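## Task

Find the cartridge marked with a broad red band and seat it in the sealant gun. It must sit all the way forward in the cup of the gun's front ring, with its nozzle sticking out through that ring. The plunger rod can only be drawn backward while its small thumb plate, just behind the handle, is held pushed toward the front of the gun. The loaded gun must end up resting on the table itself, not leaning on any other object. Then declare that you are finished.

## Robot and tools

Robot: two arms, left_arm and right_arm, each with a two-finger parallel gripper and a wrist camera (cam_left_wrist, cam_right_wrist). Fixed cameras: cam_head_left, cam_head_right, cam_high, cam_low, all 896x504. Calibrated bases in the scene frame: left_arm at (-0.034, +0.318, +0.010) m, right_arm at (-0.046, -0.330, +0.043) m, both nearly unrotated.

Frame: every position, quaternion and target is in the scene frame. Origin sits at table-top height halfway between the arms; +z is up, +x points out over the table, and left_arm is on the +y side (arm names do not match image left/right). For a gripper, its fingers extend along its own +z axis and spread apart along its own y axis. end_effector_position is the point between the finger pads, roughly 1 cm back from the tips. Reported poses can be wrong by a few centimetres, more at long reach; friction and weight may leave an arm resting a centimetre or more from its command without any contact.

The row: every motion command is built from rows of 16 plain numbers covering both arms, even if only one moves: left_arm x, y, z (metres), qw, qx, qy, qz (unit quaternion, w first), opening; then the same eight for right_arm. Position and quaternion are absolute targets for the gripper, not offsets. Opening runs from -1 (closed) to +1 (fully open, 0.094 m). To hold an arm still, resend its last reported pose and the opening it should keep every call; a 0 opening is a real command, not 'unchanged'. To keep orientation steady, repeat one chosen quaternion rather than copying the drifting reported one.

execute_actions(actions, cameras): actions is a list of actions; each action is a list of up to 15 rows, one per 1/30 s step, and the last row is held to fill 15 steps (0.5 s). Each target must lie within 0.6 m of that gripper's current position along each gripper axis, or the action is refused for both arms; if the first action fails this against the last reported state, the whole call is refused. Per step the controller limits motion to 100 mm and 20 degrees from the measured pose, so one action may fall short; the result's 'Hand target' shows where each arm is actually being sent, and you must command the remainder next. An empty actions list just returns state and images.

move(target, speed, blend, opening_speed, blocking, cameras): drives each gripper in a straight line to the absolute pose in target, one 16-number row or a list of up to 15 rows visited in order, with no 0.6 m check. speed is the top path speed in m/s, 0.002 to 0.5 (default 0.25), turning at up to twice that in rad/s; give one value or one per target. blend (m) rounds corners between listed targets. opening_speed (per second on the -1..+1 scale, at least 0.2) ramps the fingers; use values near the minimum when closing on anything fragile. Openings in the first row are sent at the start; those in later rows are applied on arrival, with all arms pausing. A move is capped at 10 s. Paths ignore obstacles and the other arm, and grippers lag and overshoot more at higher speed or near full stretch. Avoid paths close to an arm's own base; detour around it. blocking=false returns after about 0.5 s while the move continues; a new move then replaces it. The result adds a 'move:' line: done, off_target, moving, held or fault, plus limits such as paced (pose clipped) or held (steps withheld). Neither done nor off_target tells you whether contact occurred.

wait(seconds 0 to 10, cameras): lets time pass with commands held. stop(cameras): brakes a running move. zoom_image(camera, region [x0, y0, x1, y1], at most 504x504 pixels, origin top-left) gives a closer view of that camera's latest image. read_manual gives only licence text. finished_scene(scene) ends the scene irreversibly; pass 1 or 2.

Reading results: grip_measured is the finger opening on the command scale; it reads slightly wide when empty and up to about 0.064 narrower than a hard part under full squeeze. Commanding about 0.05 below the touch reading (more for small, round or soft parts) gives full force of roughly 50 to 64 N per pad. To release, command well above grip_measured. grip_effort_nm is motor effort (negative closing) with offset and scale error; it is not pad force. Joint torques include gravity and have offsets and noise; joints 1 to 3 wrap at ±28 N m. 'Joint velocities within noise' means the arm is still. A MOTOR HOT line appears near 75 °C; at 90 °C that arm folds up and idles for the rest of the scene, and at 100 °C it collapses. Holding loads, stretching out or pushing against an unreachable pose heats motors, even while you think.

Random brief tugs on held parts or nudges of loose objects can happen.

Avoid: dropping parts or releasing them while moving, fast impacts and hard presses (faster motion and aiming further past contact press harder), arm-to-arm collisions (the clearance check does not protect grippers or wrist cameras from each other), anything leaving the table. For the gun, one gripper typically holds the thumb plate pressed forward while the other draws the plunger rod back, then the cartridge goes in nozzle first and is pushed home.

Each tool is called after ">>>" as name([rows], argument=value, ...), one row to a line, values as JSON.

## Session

>>> execute_actions(actions=[])

Scene clock: 0.00 s.
left_arm: end_effector_position=(+0.3779, +0.3173, +0.1295) grip_measured=+1.000 grip_effort_nm=n/a end_effector_quat_wxyz=(+0.610, -0.008, +0.792, -0.004) | right_arm: end_effector_position=(+0.3364, -0.3376, +0.1396) grip_measured=+1.000 grip_effort_nm=n/a end_effector_quat_wxyz=(+0.596, +0.042, +0.801, -0.047)
Joint positions: left_arm=[-0.008 1.561 0.408 0.895 -0.014 -0.02 0.094] | right_arm=[0.074 1.546 0.288 0.963 0.184 0.029 0.094]
Joint velocities: within noise
Joint torques (N m): no reading
Heat: left arm: 28 °C; right arm: 30 °C.
Hand target: left_arm +0.3816, +0.3173, +0.1416; +0.625, -0.008, +0.781, -0.004 | right_arm +0.3379, -0.3377, +0.1432; +0.600, +0.042, +0.798, -0.047
Tool commands: left_gripper/opening=+1.0 right_gripper/opening=+1.0
camera_calibration:
cam_left_wrist: T_world_to_cam=[[0.0176729, -0.999561, 0.0237892, 0.306199], [-0.677877, -0.0294682, -0.734585, 0.395625], [0.734963, -0.00314393, -0.6781, -0.100393], [0, 0, 0, 1]] pos_world=[0.336559, 0.317407, 0.215259]
cam_right_wrist: T_world_to_cam=[[-0.135974, -0.990594, 0.0153497, -0.290476], [-0.6447, 0.076709, -0.760578, 0.389097], [0.752246, -0.113314, -0.649066, -0.118124], [0, 0, 0, 1]] pos_world=[0.300212, -0.330976, 0.223727]

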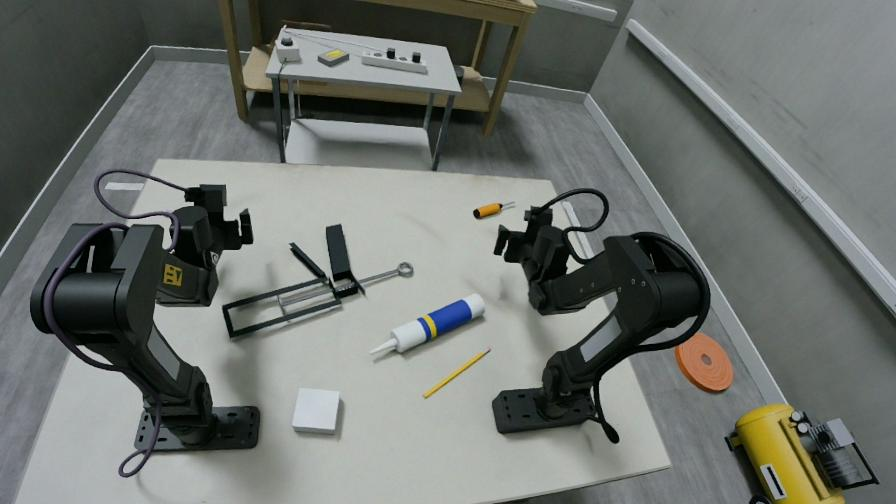

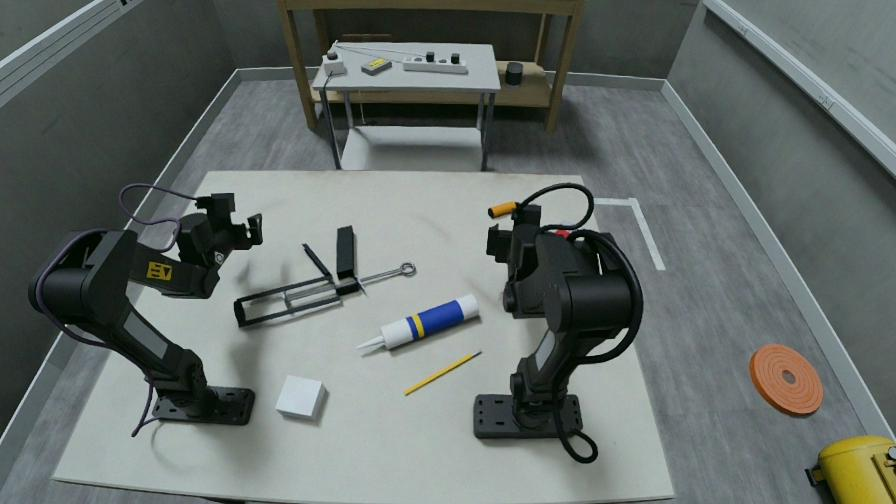

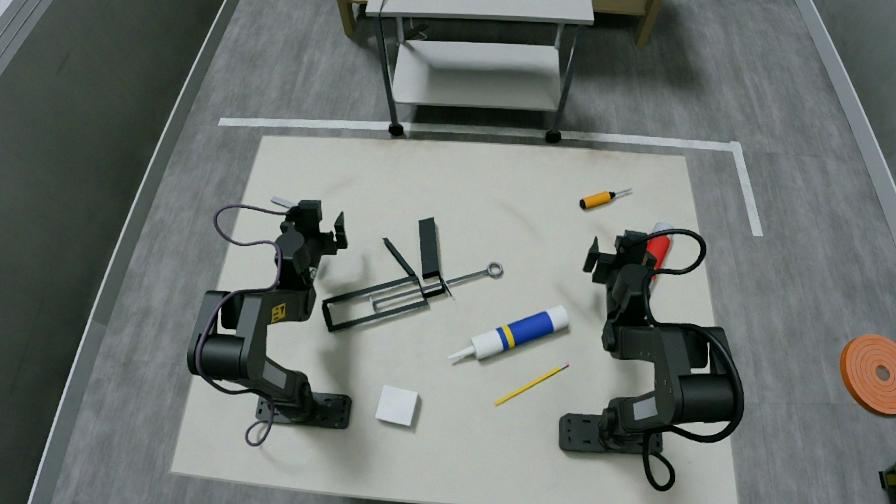

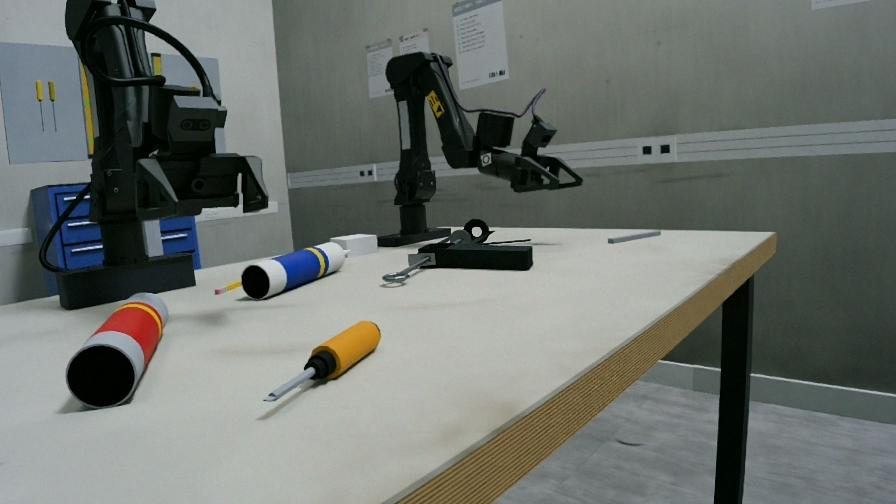

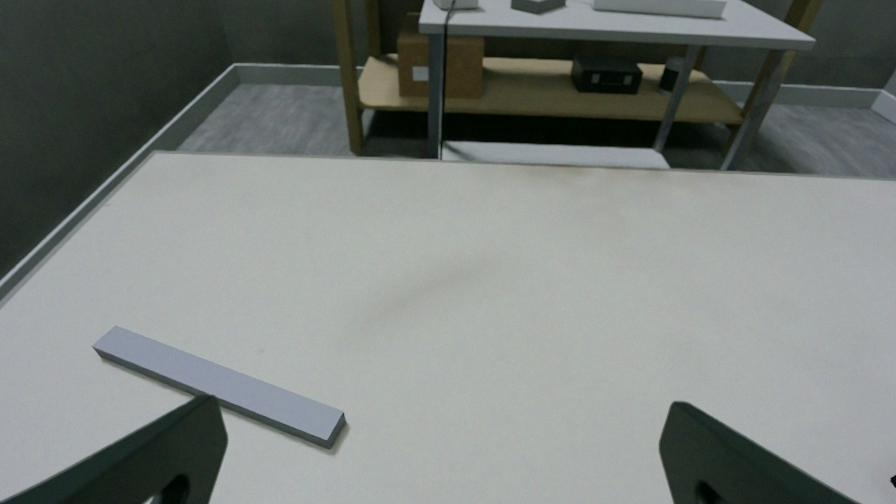

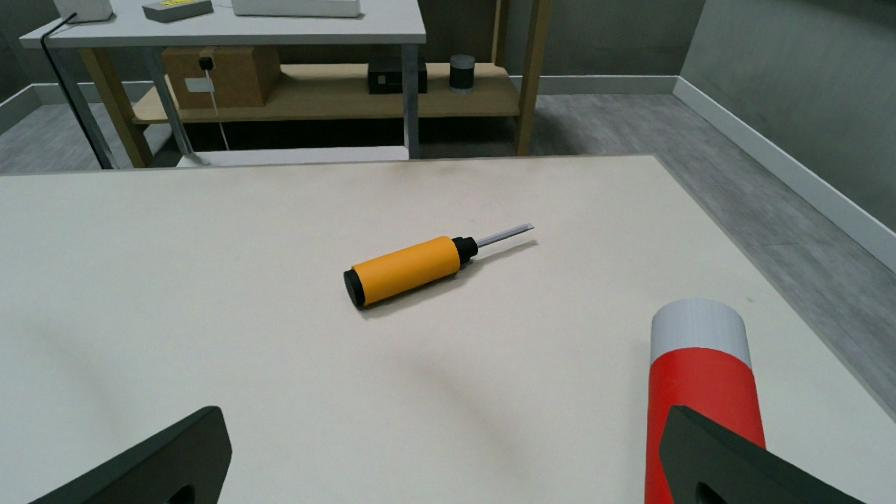

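>>> zoom_image(camera="cam_high", region=[560, 200, 740, 320])

>>> zoom_image(camera="cam_high", region=[310, 210, 510, 340])

>>> zoom_image(camera="cam_head_right", region=[220, 210, 430, 340])

>>> zoom_image(camera="cam_low", region=[330, 200, 550, 300])

>>> zoom_image(camera="cam_low", region=[30, 250, 230, 430])

Scaled by 2.800 from the camera's 896x504 image, which has a finer 1280x720 frame.

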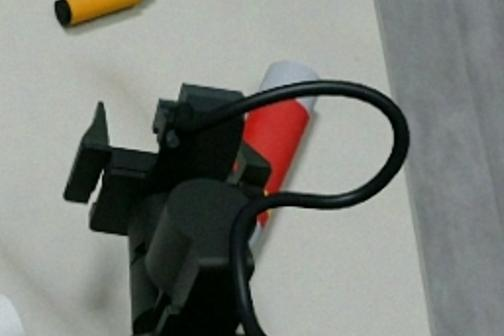

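Scaled by 2.520 from the camera's 896x504 image, which has a finer 1280x720 frame.

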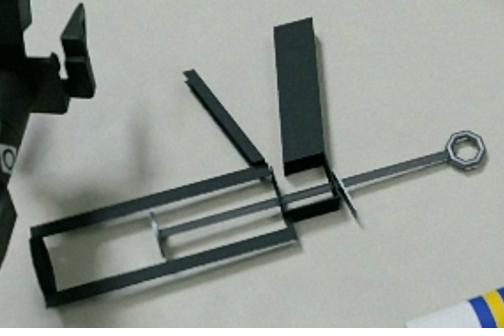

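Scaled by 2.400 from the camera's 896x504 image, which has a finer 1280x720 frame.

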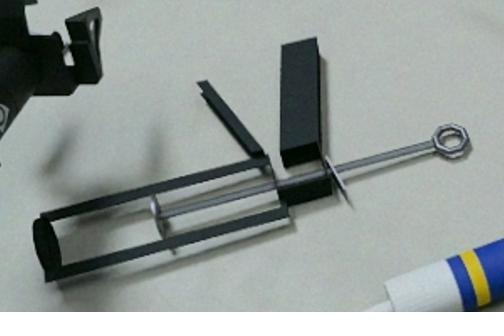

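Scaled by 2.291 from the camera's 896x504 image, which has a finer 1280x720 frame.

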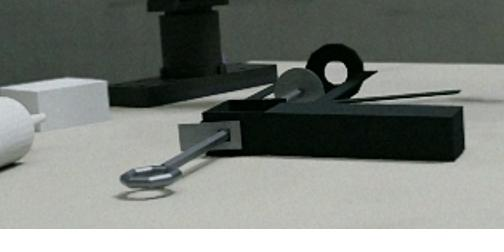

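Scaled by 2.520 from the camera's 896x504 image, which has a finer 1280x720 frame.

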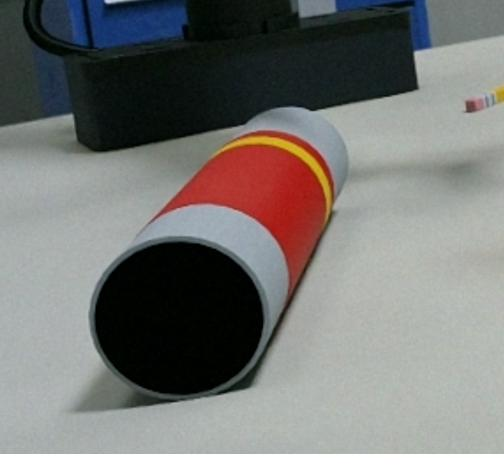

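>>> move(target=[0.24,0.07,0.17,0.0,-0.1676,0.9859,0.0,1.0,0.31,-0.16,0.14,0.2671,-0.7236,0.5132,0.3766,0.4], speed=0.15)

Scene clock: 107.40 s.
left_arm: end_effector_position=(+0.2407, +0.0716, +0.1708) grip_measured=+1.000 grip_effort_nm=0.007 end_effector_quat_wxyz=(+0.010, -0.157, +0.988, -0.002) | right_arm: end_effector_position=(+0.3097, -0.1615, +0.1425) grip_measured=+0.402 grip_effort_nm=-0.085 end_effector_quat_wxyz=(-0.268, +0.722, -0.520, -0.369)
Joint positions: left_arm=[-0.738 1.949 1.89 -1.497 -0.014 -1.056 0.094] | right_arm=[0.087 2.218 1.741 -1.417 -0.907 -1.979 0.066]
Joint velocities: within noise
Joint torques (N m): left_arm=[-0.54 -7.13 8.35 -0.06 0.09 -0.16] | right_arm=[0.35 -10.02 7.94 -0.57 -0.36 -0.18]
Heat: left arm: 34 °C; right arm: 32 °C.
Hand target: left_arm +0.2387, +0.0684, +0.1725; +0.002, -0.161, +0.987, +0.001 | right_arm +0.3107, -0.1602, +0.1409; -0.265, +0.726, -0.515, -0.372
Off the commanded pose: left_arm 0.002 m, 2 deg | right_arm 0.003 m, 1 deg.
move: done
camera_calibration:
cam_left_wrist: T_world_to_cam=[[0.319652, -0.947535, -0.000720364, -0.0102065], [-0.845499, -0.285573, 0.451198, 0.18187], [-0.427732, -0.143617, -0.892423, 0.354229], [0, 0, 0, 1]] pos_world=[0.308548, 0.0931395, 0.234055]
cam_right_wrist: T_world_to_cam=[[0.953937, 0.300007, -0.0000032705, -0.246592], [0.25893, -0.82333, -0.505057, -0.101103], [-0.151523, 0.481792, -0.863086, 0.330301], [0, 0, 0, 1]] pos_world=[0.31146, -0.168398, 0.234015]

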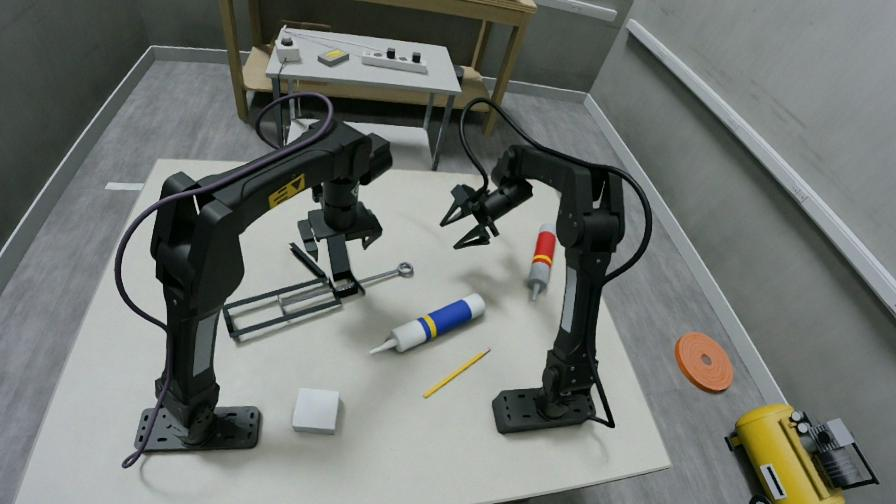

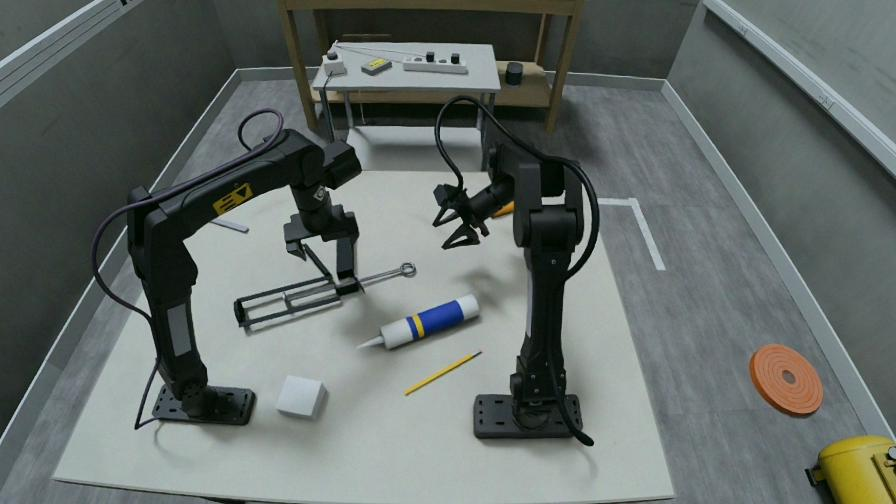

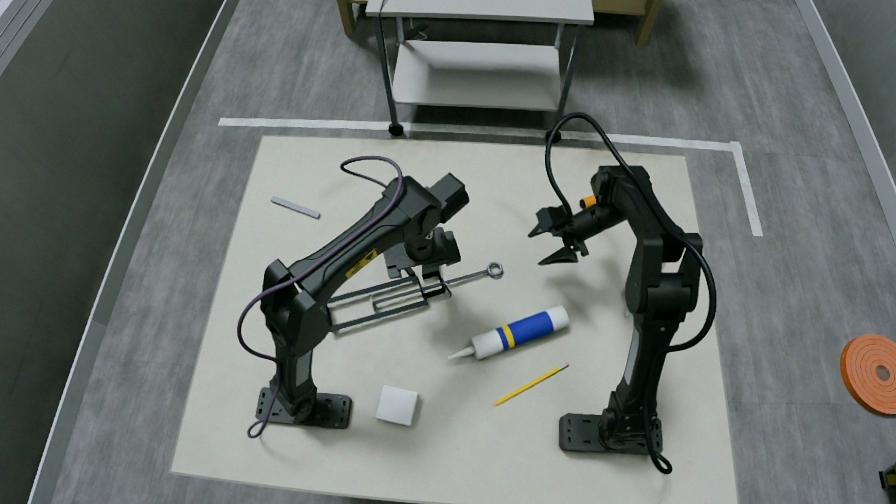

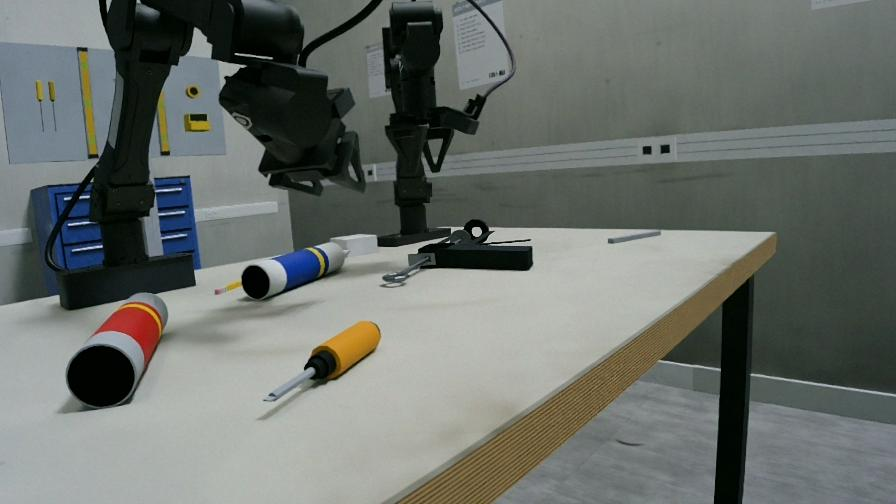

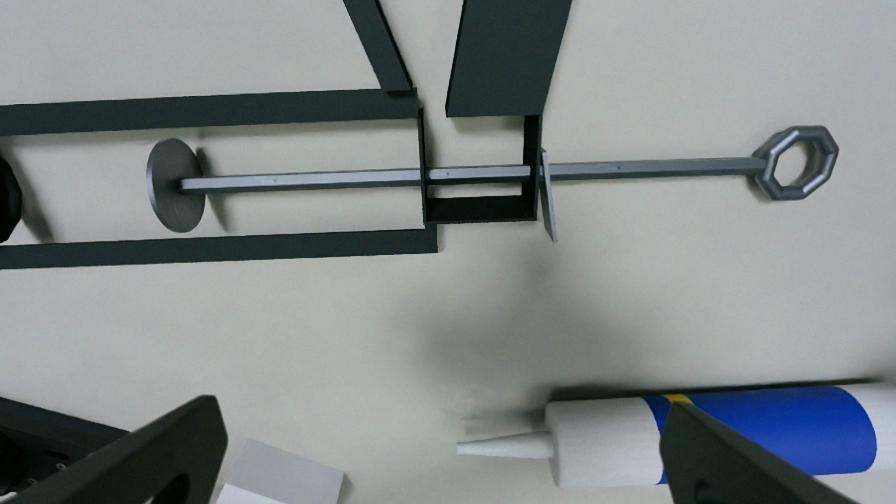

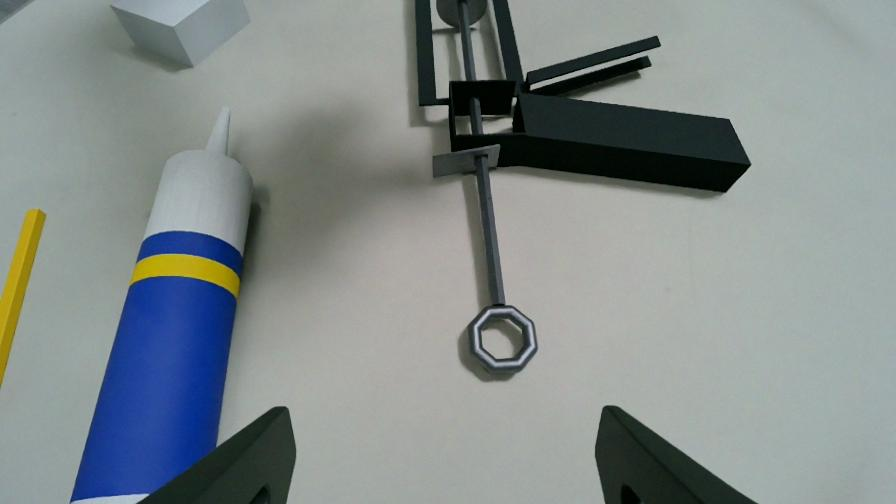

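>>> move(target=[0.2445,0.0505,0.09,0.0,-0.1822,0.9833,0.0,1.0,0.332,-0.133,0.055,0.2671,-0.7236,0.5132,0.3766,0.4], speed=0.1, cameras=["cam_low","cam_left_wrist","cam_right_wrist"])

Scene clock: 153.97 s.
left_arm: end_effector_position=(+0.2428, +0.0575, +0.0967) grip_measured=+1.000 grip_effort_nm=0.017 end_effector_quat_wxyz=(+0.001, -0.177, +0.984, +0.006) | right_arm: end_effector_position=(+0.3277, -0.1379, +0.0555) grip_measured=+0.402 grip_effort_nm=-0.085 end_effector_quat_wxyz=(-0.260, +0.731, -0.511, -0.370)
Joint positions: left_arm=[-0.76 2.006 1.675 -1.248 -0.009 -1.119 0.094] | right_arm=[0.143 2.422 1.741 -1.178 -0.907 -1.933 0.066]
Joint velocities: within noise
Joint torques (N m): left_arm=[-0.44 -7.87 5.49 0.36 0.07 -0.13] | right_arm=[0.42 -11.77 6.34 -0.19 -0.61 0.14]
Heat: left arm: 30 °C; right arm: 33 °C.
Hand target: left_arm +0.2437, +0.0514, +0.0900; +0.000, -0.182, +0.983, +0.000 | right_arm +0.3308, -0.1329, +0.0550; -0.267, +0.725, -0.512, -0.376
Off the commanded pose: left_arm 0.010 m, 1 deg | right_arm 0.007 m, 1 deg.
move: done
camera_calibration:
cam_left_wrist: T_world_to_cam=[[0.358406, -0.933385, -0.018358, -0.032841], [-0.823883, -0.325484, 0.46398, 0.208909], [-0.439047, -0.151168, -0.885655, 0.289458], [0, 0, 0, 1]] pos_world=[0.310973, 0.0811003, 0.158827]
cam_right_wrist: T_world_to_cam=[[0.944601, 0.328209, -0.00278832, -0.263765], [0.283299, -0.81958, -0.498026, -0.138138], [-0.165742, 0.469646, -0.867157, 0.249813], [0, 0, 0, 1]] pos_world=[0.329692, -0.143969, 0.147095]
Images, in order (width x height): cam_low 896x504, cam_left_wrist 896x504, cam_right_wrist 896x504.

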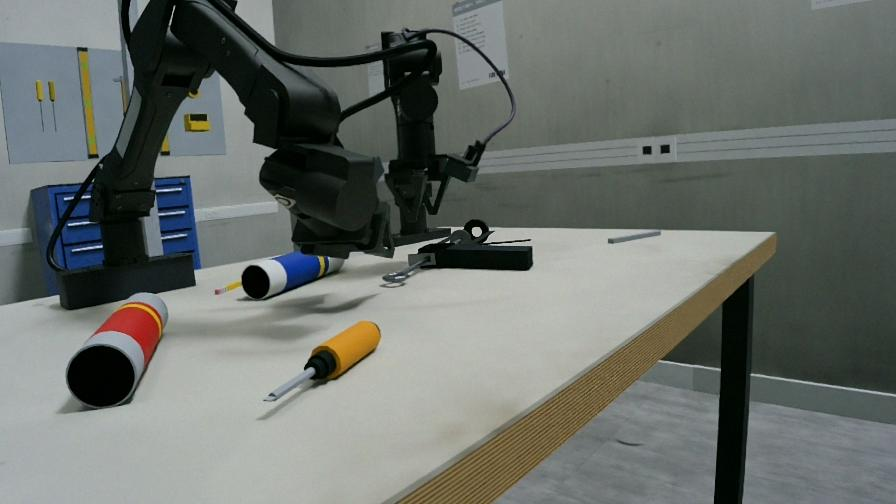

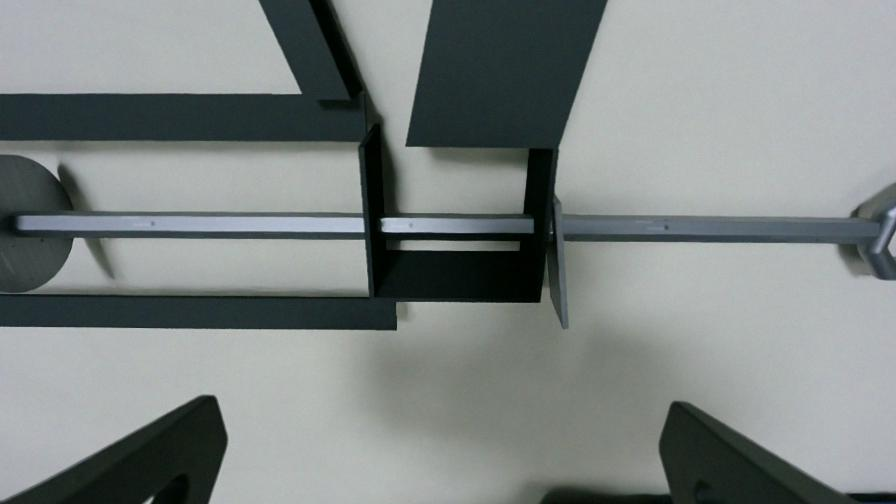

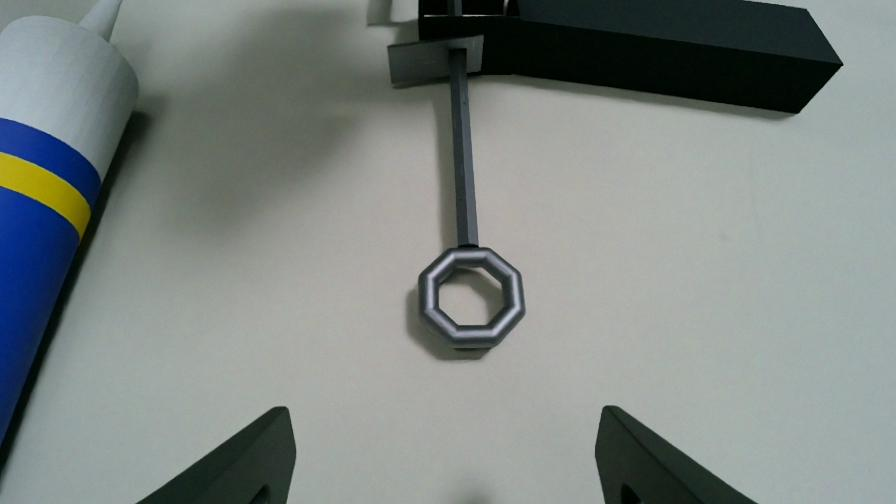

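>>> move(target=[0.2475,0.046,0.042,0.0,-0.1822,0.9833,0.0,1.0,0.332,-0.133,0.055,0.2671,-0.7236,0.5132,0.3766,0.4], speed=0.08, cameras=["cam_low","cam_left_wrist","cam_right_wrist","cam_high"])

Scene clock: 180.00 s.
left_arm: end_effector_position=(+0.2472, +0.0529, +0.0492) grip_measured=+1.000 grip_effort_nm=0.007 end_effector_quat_wxyz=(+0.001, -0.180, +0.984, +0.005) | right_arm: end_effector_position=(+0.3277, -0.1379, +0.0555) grip_measured=+0.402 grip_effort_nm=-0.090 end_effector_quat_wxyz=(-0.259, +0.730, -0.512, -0.371)
Joint positions: left_arm=[-0.76 2.063 1.568 -1.084 -0.007 -1.123 0.094] | right_arm=[0.143 2.422 1.741 -1.178 -0.907 -1.93 0.066]
Joint velocities: within noise
Joint torques (N m): left_arm=[-0.76 -7.95 5.29 0.38 0.09 -0.15] | right_arm=[0.35 -11.55 6.87 -0.21 -0.61 0.13]
Heat: left arm: 30 °C; right arm: 38 °C.
Hand target: left_arm +0.2464, +0.0467, +0.0417; -0.001, -0.182, +0.983, +0.001 | right_arm +0.3318, -0.1331, +0.0550; -0.267, +0.724, -0.513, -0.377
Off the commanded pose: left_arm 0.010 m, 1 deg | right_arm 0.007 m, 1 deg.
move: done
camera_calibration:
cam_left_wrist: T_world_to_cam=[[0.362691, -0.931742, -0.0176864, -0.0407025], [-0.821906, -0.328766, 0.465171, 0.232669], [-0.439234, -0.154177, -0.885044, 0.248848], [0, 0, 0, 1]] pos_world=[0.315297, 0.0769359, 0.11129]
cam_right_wrist: T_world_to_cam=[[0.945185, 0.326493, -0.00526342, -0.264056], [0.280655, -0.820513, -0.497987, -0.137403], [-0.166908, 0.469213, -0.867168, 0.250136], [0, 0, 0, 1]] pos_world=[0.329894, -0.143895, 0.147095]
Images, in order (width x height): cam_high 896x504, cam_low 896x504, cam_left_wrist 896x504, cam_right_wrist 896x504.

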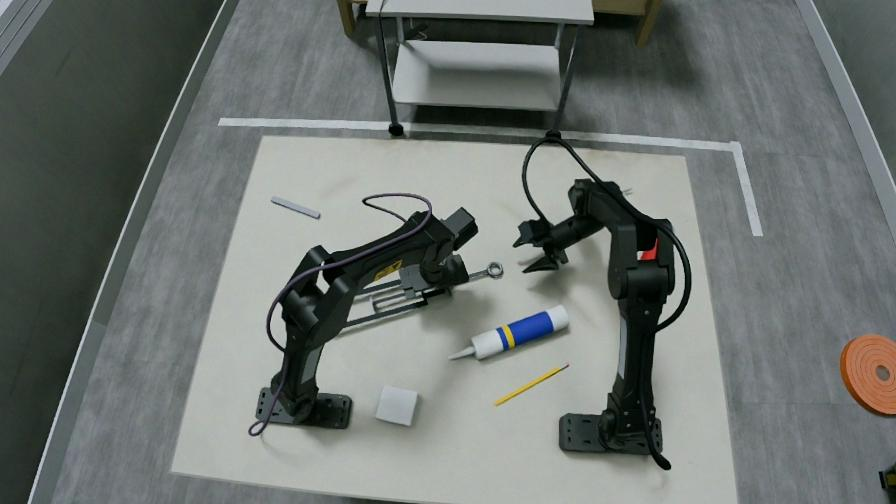

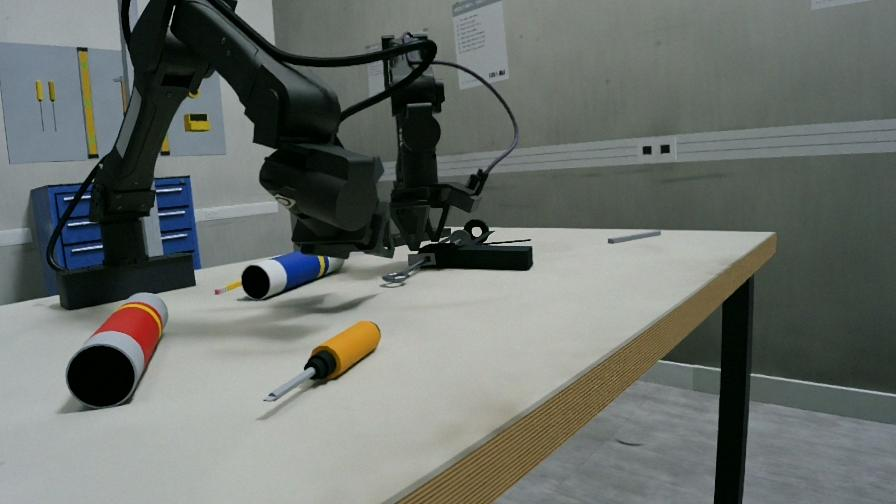

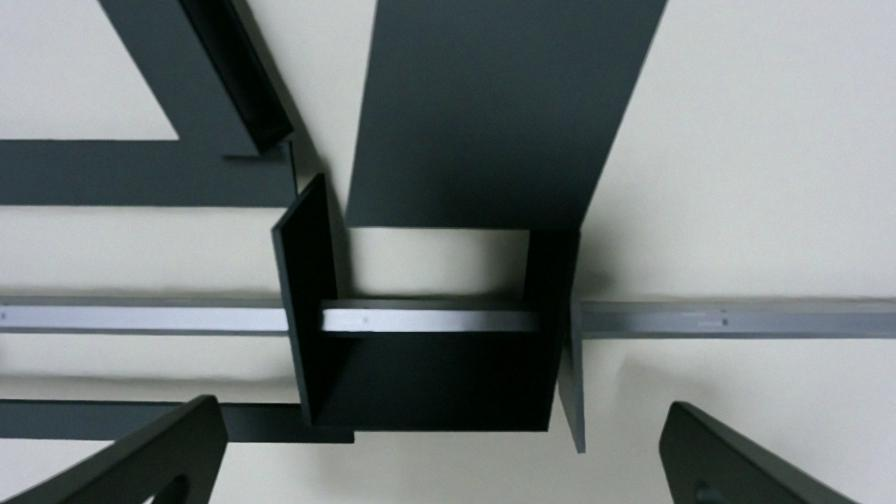

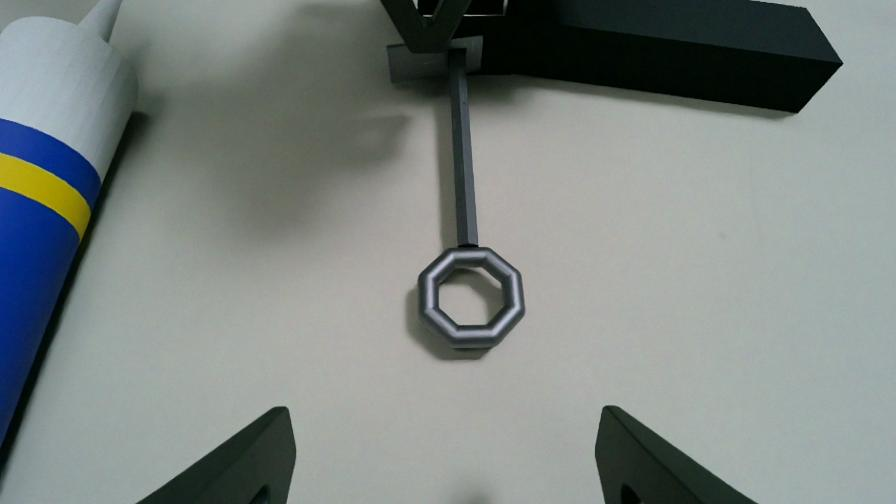

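>>> move([
  [0.2438,0.0445,0.025,0.0,-0.1822,0.9833,0.0,1.0,0.332,-0.133,0.055,0.2671,-0.7236,0.5132,0.3766,0.4],
], speed=0.06, cameras=["cam_low","cam_left_wrist","cam_right_wrist","cam_high"])

Scene clock: 210.50 s.
left_arm: end_effector_position=(+0.2470, +0.0523, +0.0335) grip_measured=+1.000 grip_effort_nm=0.012 end_effector_quat_wxyz=(+0.002, -0.184, +0.983, +0.003) | right_arm: end_effector_position=(+0.3277, -0.1379, +0.0555) grip_measured=+0.402 grip_effort_nm=-0.085 end_effector_quat_wxyz=(-0.259, +0.730, -0.512, -0.371)
Joint positions: left_arm=[-0.761 2.075 1.522 -1.02 -0.007 -1.133 0.094] | right_arm=[0.143 2.422 1.741 -1.178 -0.907 -1.928 0.066]
Joint velocities: within noise
Joint torques (N m): left_arm=[-0.68 -7.87 5.09 0.4 0.06 -0.15] | right_arm=[0.34 -11.54 6.87 -0.21 -0.61 0.12]
Heat: left arm: 31 °C; right arm: 40 °C.
Hand target: left_arm +0.2460, +0.0472, +0.0252; +0.000, -0.187, +0.982, +0.000 | right_arm +0.3318, -0.1331, +0.0550; -0.267, +0.723, -0.513, -0.377
Off the commanded pose: left_arm 0.012 m, 0 deg | right_arm 0.007 m, 1 deg.
move: off_target (left_arm)
camera_calibration:
cam_left_wrist: T_world_to_cam=[[0.369894, -0.928996, -0.012075, -0.0435766], [-0.821463, -0.333094, 0.462868, 0.23977], [-0.434024, -0.161293, -0.886345, 0.233917], [0, 0, 0, 1]] pos_world=[0.314607, 0.0771125, 0.0958233]
cam_right_wrist: T_world_to_cam=[[0.945474, 0.325634, -0.00650094, -0.2642], [0.279332, -0.820978, -0.497965, -0.137034], [-0.167492, 0.468997, -0.867173, 0.250297], [0, 0, 0, 1]] pos_world=[0.329995, -0.143858, 0.147095]
Images, in order (width x height): cam_high 896x504, cam_low 896x504, cam_left_wrist 896x504, cam_right_wrist 896x504.

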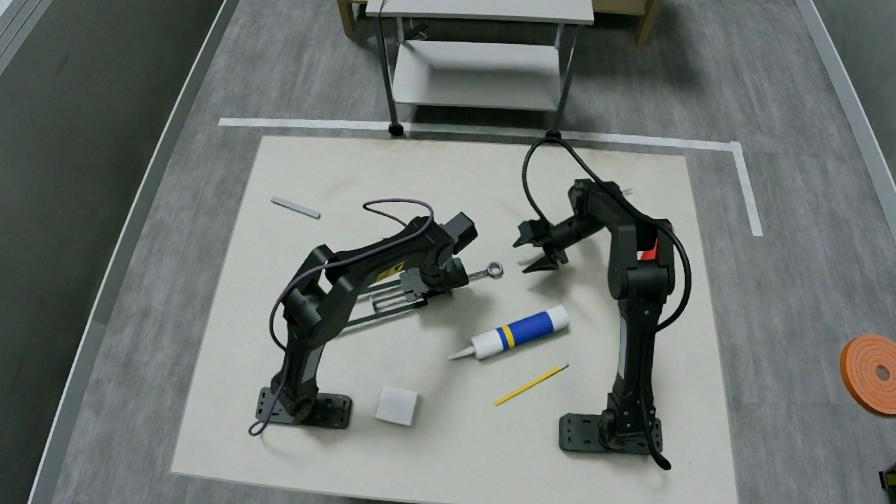

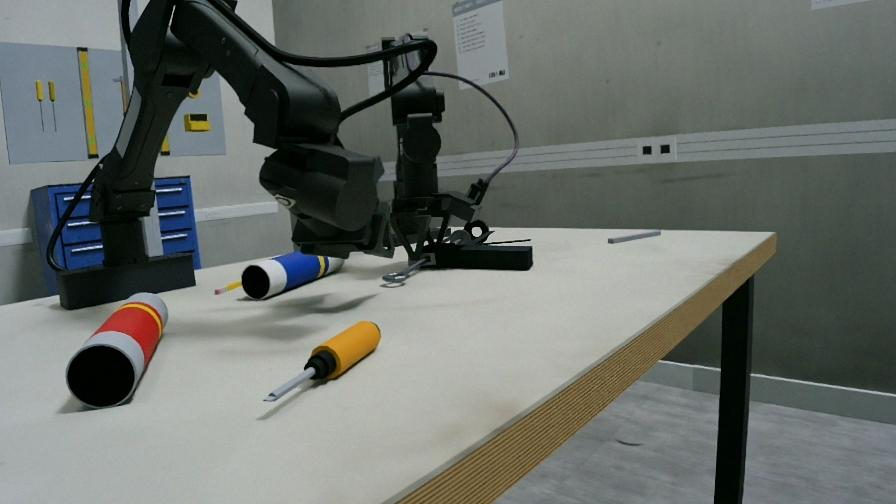

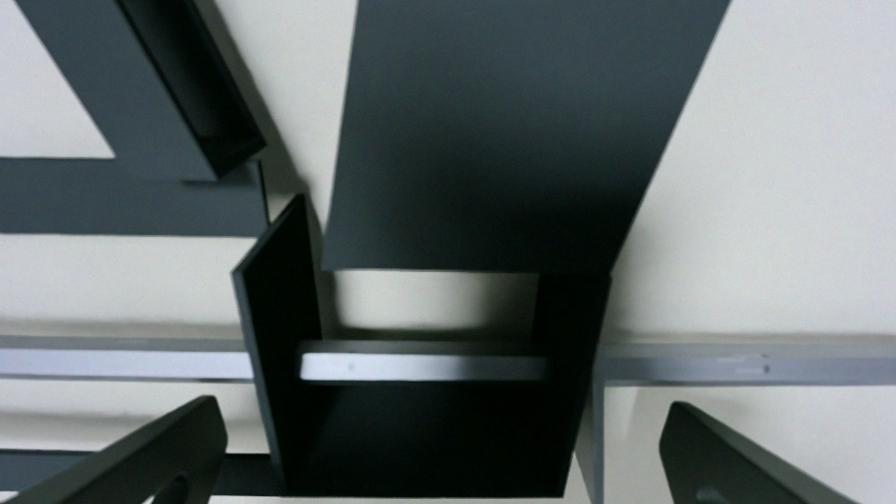

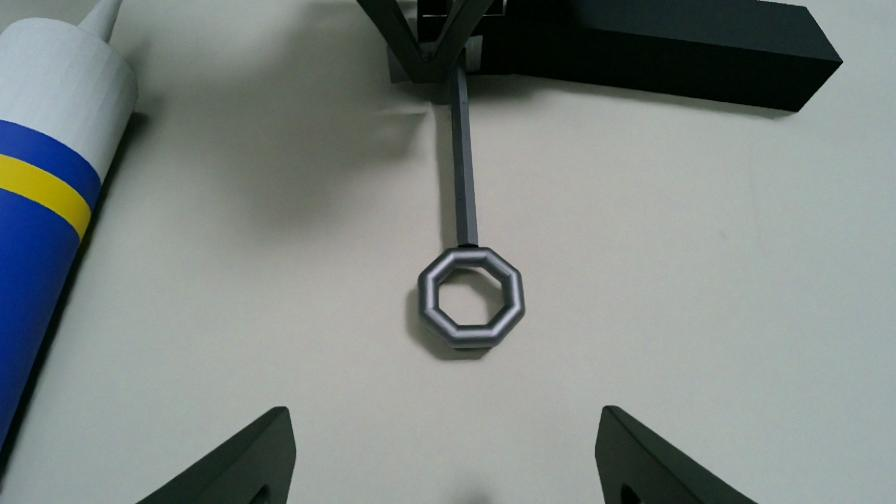

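>>> move([
  [0.2438,0.0445,0.025,0.0,-0.1822,0.9833,0.0,0.1,0.332,-0.133,0.055,0.2671,-0.7236,0.5132,0.3766,0.4],
], speed=0.06, opening_speed=0.5, cameras=["cam_low","cam_left_wrist","cam_right_wrist"])

Scene clock: 227.13 s.
left_arm: end_effector_position=(+0.2444, +0.0494, +0.0341) grip_measured=+0.163 grip_effort_nm=-1.023 end_effector_quat_wxyz=(+0.002, -0.181, +0.983, +0.002) | right_arm: end_effector_position=(+0.3277, -0.1379, +0.0555) grip_measured=+0.402 grip_effort_nm=-0.090 end_effector_quat_wxyz=(-0.258, +0.729, -0.513, -0.371)
Joint positions: left_arm=[-0.77 2.073 1.522 -1.02 -0.006 -1.137 0.055] | right_arm=[0.143 2.422 1.741 -1.178 -0.907 -1.925 0.066]
Joint velocities: within noise
Joint torques (N m): left_arm=[-0.53 -7.79 5.31 0.35 0.02 -0.13] | right_arm=[0.36 -11.55 6.87 -0.21 -0.62 0.12]
Heat: left arm: 30 °C; right arm: 40 °C.
Hand target: left_arm +0.2438, +0.0450, +0.0257; +0.000, -0.185, +0.983, +0.000 | right_arm +0.3318, -0.1331, +0.0550; -0.266, +0.723, -0.514, -0.377
Off the commanded pose: left_arm 0.010 m, 0 deg | right_arm 0.007 m, 1 deg.
move: done
camera_calibration:
cam_left_wrist: T_world_to_cam=[[0.365617, -0.930712, -0.0100185, -0.0442378], [-0.823014, -0.328299, 0.463539, 0.236581], [-0.43471, -0.161232, -0.88602, 0.233], [0, 0, 0, 1]] pos_world=[0.312171, 0.0740637, 0.0963346]
cam_right_wrist: T_world_to_cam=[[0.946044, 0.323913, -0.00897587, -0.264487], [0.276685, -0.821903, -0.497916, -0.136297], [-0.168659, 0.468567, -0.867179, 0.250621], [0, 0, 0, 1]] pos_world=[0.330197, -0.143785, 0.147095]
Images, in order (width x height): cam_low 896x504, cam_left_wrist 896x504, cam_right_wrist 896x504.

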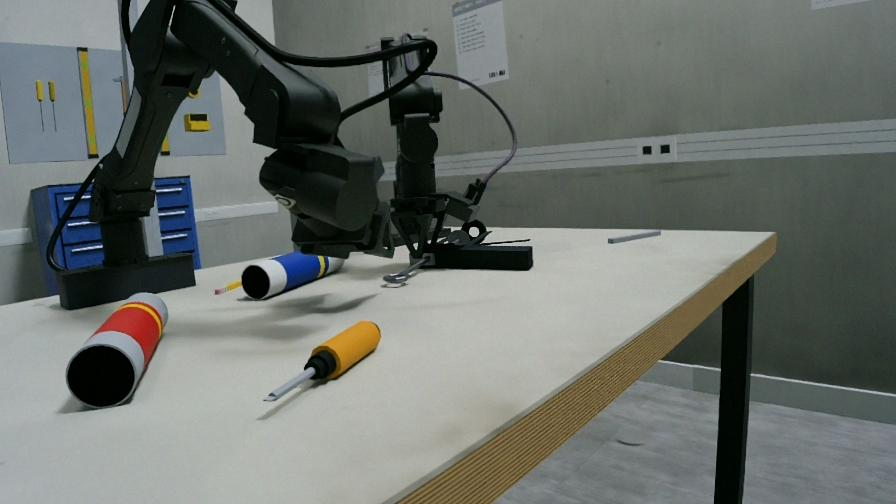

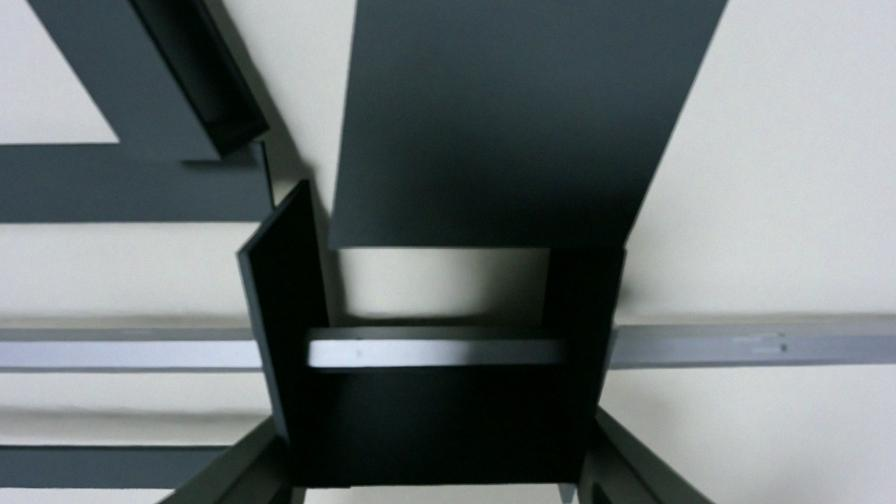

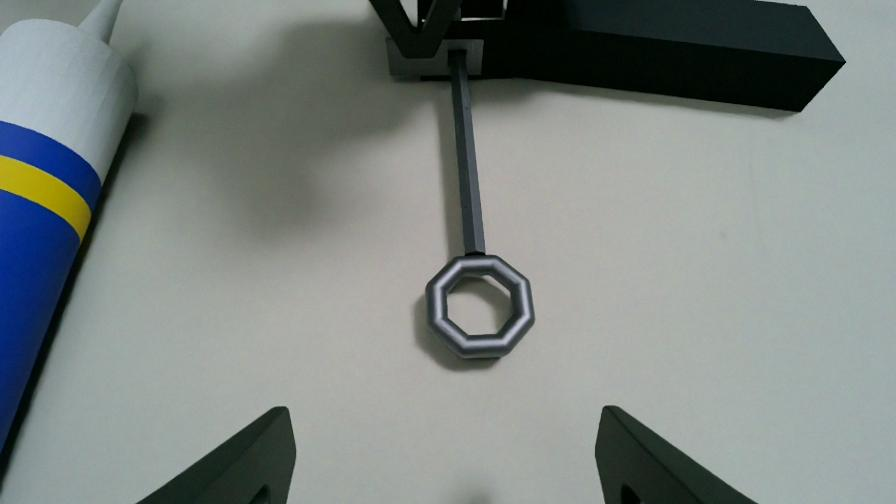

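>>> move([
  [0.2438,0.0445,0.025,0.0,-0.1822,0.9833,0.0,0.1,0.3245,-0.086,0.018,0.2671,-0.7236,0.5132,0.3766,0.2],
], speed=0.06, opening_speed=0.5, cameras=["cam_low","cam_left_wrist","cam_right_wrist","cam_head_left"])

Scene clock: 250.67 s.
left_arm: end_effector_position=(+0.2444, +0.0494, +0.0341) grip_measured=+0.163 grip_effort_nm=-1.018 end_effector_quat_wxyz=(+0.002, -0.181, +0.983, +0.002) | right_arm: end_effector_position=(+0.3290, -0.0913, +0.0232) grip_measured=+0.202 grip_effort_nm=-0.085 end_effector_quat_wxyz=(-0.266, +0.738, -0.507, -0.357)
Joint positions: left_arm=[-0.77 2.073 1.522 -1.02 -0.006 -1.137 0.055] | right_arm=[0.252 2.457 1.684 -0.916 -0.918 -1.755 0.056]
Joint velocities: within noise
Joint torques (N m): left_arm=[-0.62 -7.77 5.27 0.39 0.06 -0.1] | right_arm=[0.38 -11.66 4.33 0.09 -0.73 0.13]
Heat: left arm: 30 °C; right arm: 40 °C.
Hand target: left_arm +0.2436, +0.0448, +0.0252; +0.000, -0.182, +0.983, +0.000 | right_arm +0.3226, -0.0872, +0.0180; -0.265, +0.724, -0.512, -0.378
Off the commanded pose: left_arm 0.010 m, 0 deg | right_arm 0.009 m, 3 deg.
move: off_target (right_arm)
camera_calibration:
cam_left_wrist: T_world_to_cam=[[0.365617, -0.930712, -0.0100185, -0.0442378], [-0.823014, -0.328299, 0.463539, 0.236581], [-0.43471, -0.161232, -0.88602, 0.233], [0, 0, 0, 1]] pos_world=[0.312171, 0.0740637, 0.0963346]
cam_right_wrist: T_world_to_cam=[[0.944204, 0.328447, 0.024523, -0.280864], [0.298652, -0.822398, -0.484218, -0.122039], [-0.138872, 0.464525, -0.874603, 0.190969], [0, 0, 0, 1]] pos_world=[0.32816, -0.0968254, 0.114817]
Images, in order (width x height): cam_head_left 896x504, cam_low 896x504, cam_left_wrist 896x504, cam_right_wrist 896x504.

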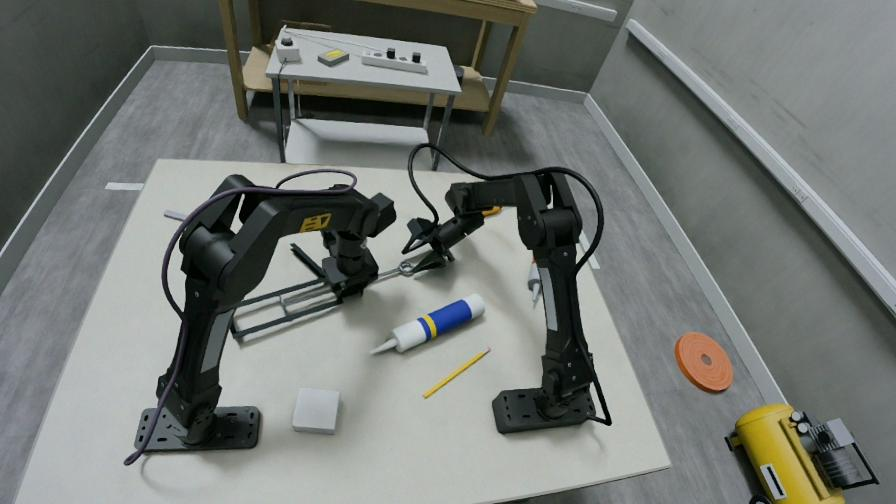

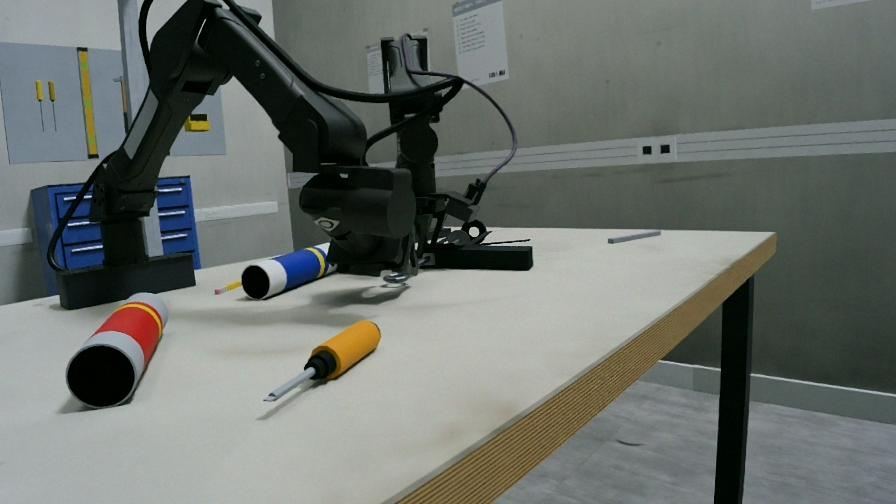

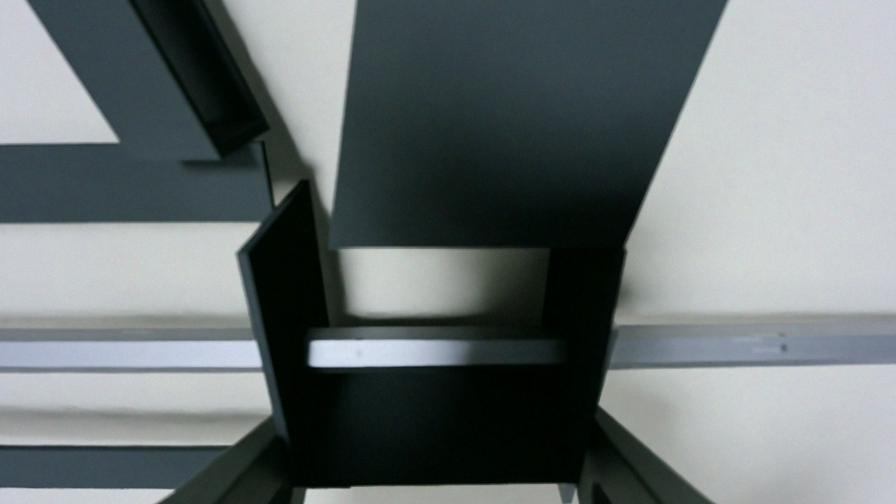

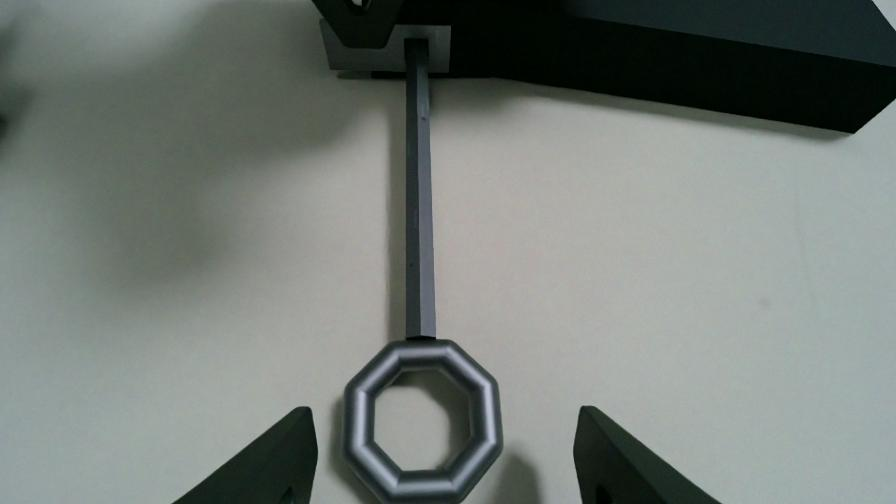

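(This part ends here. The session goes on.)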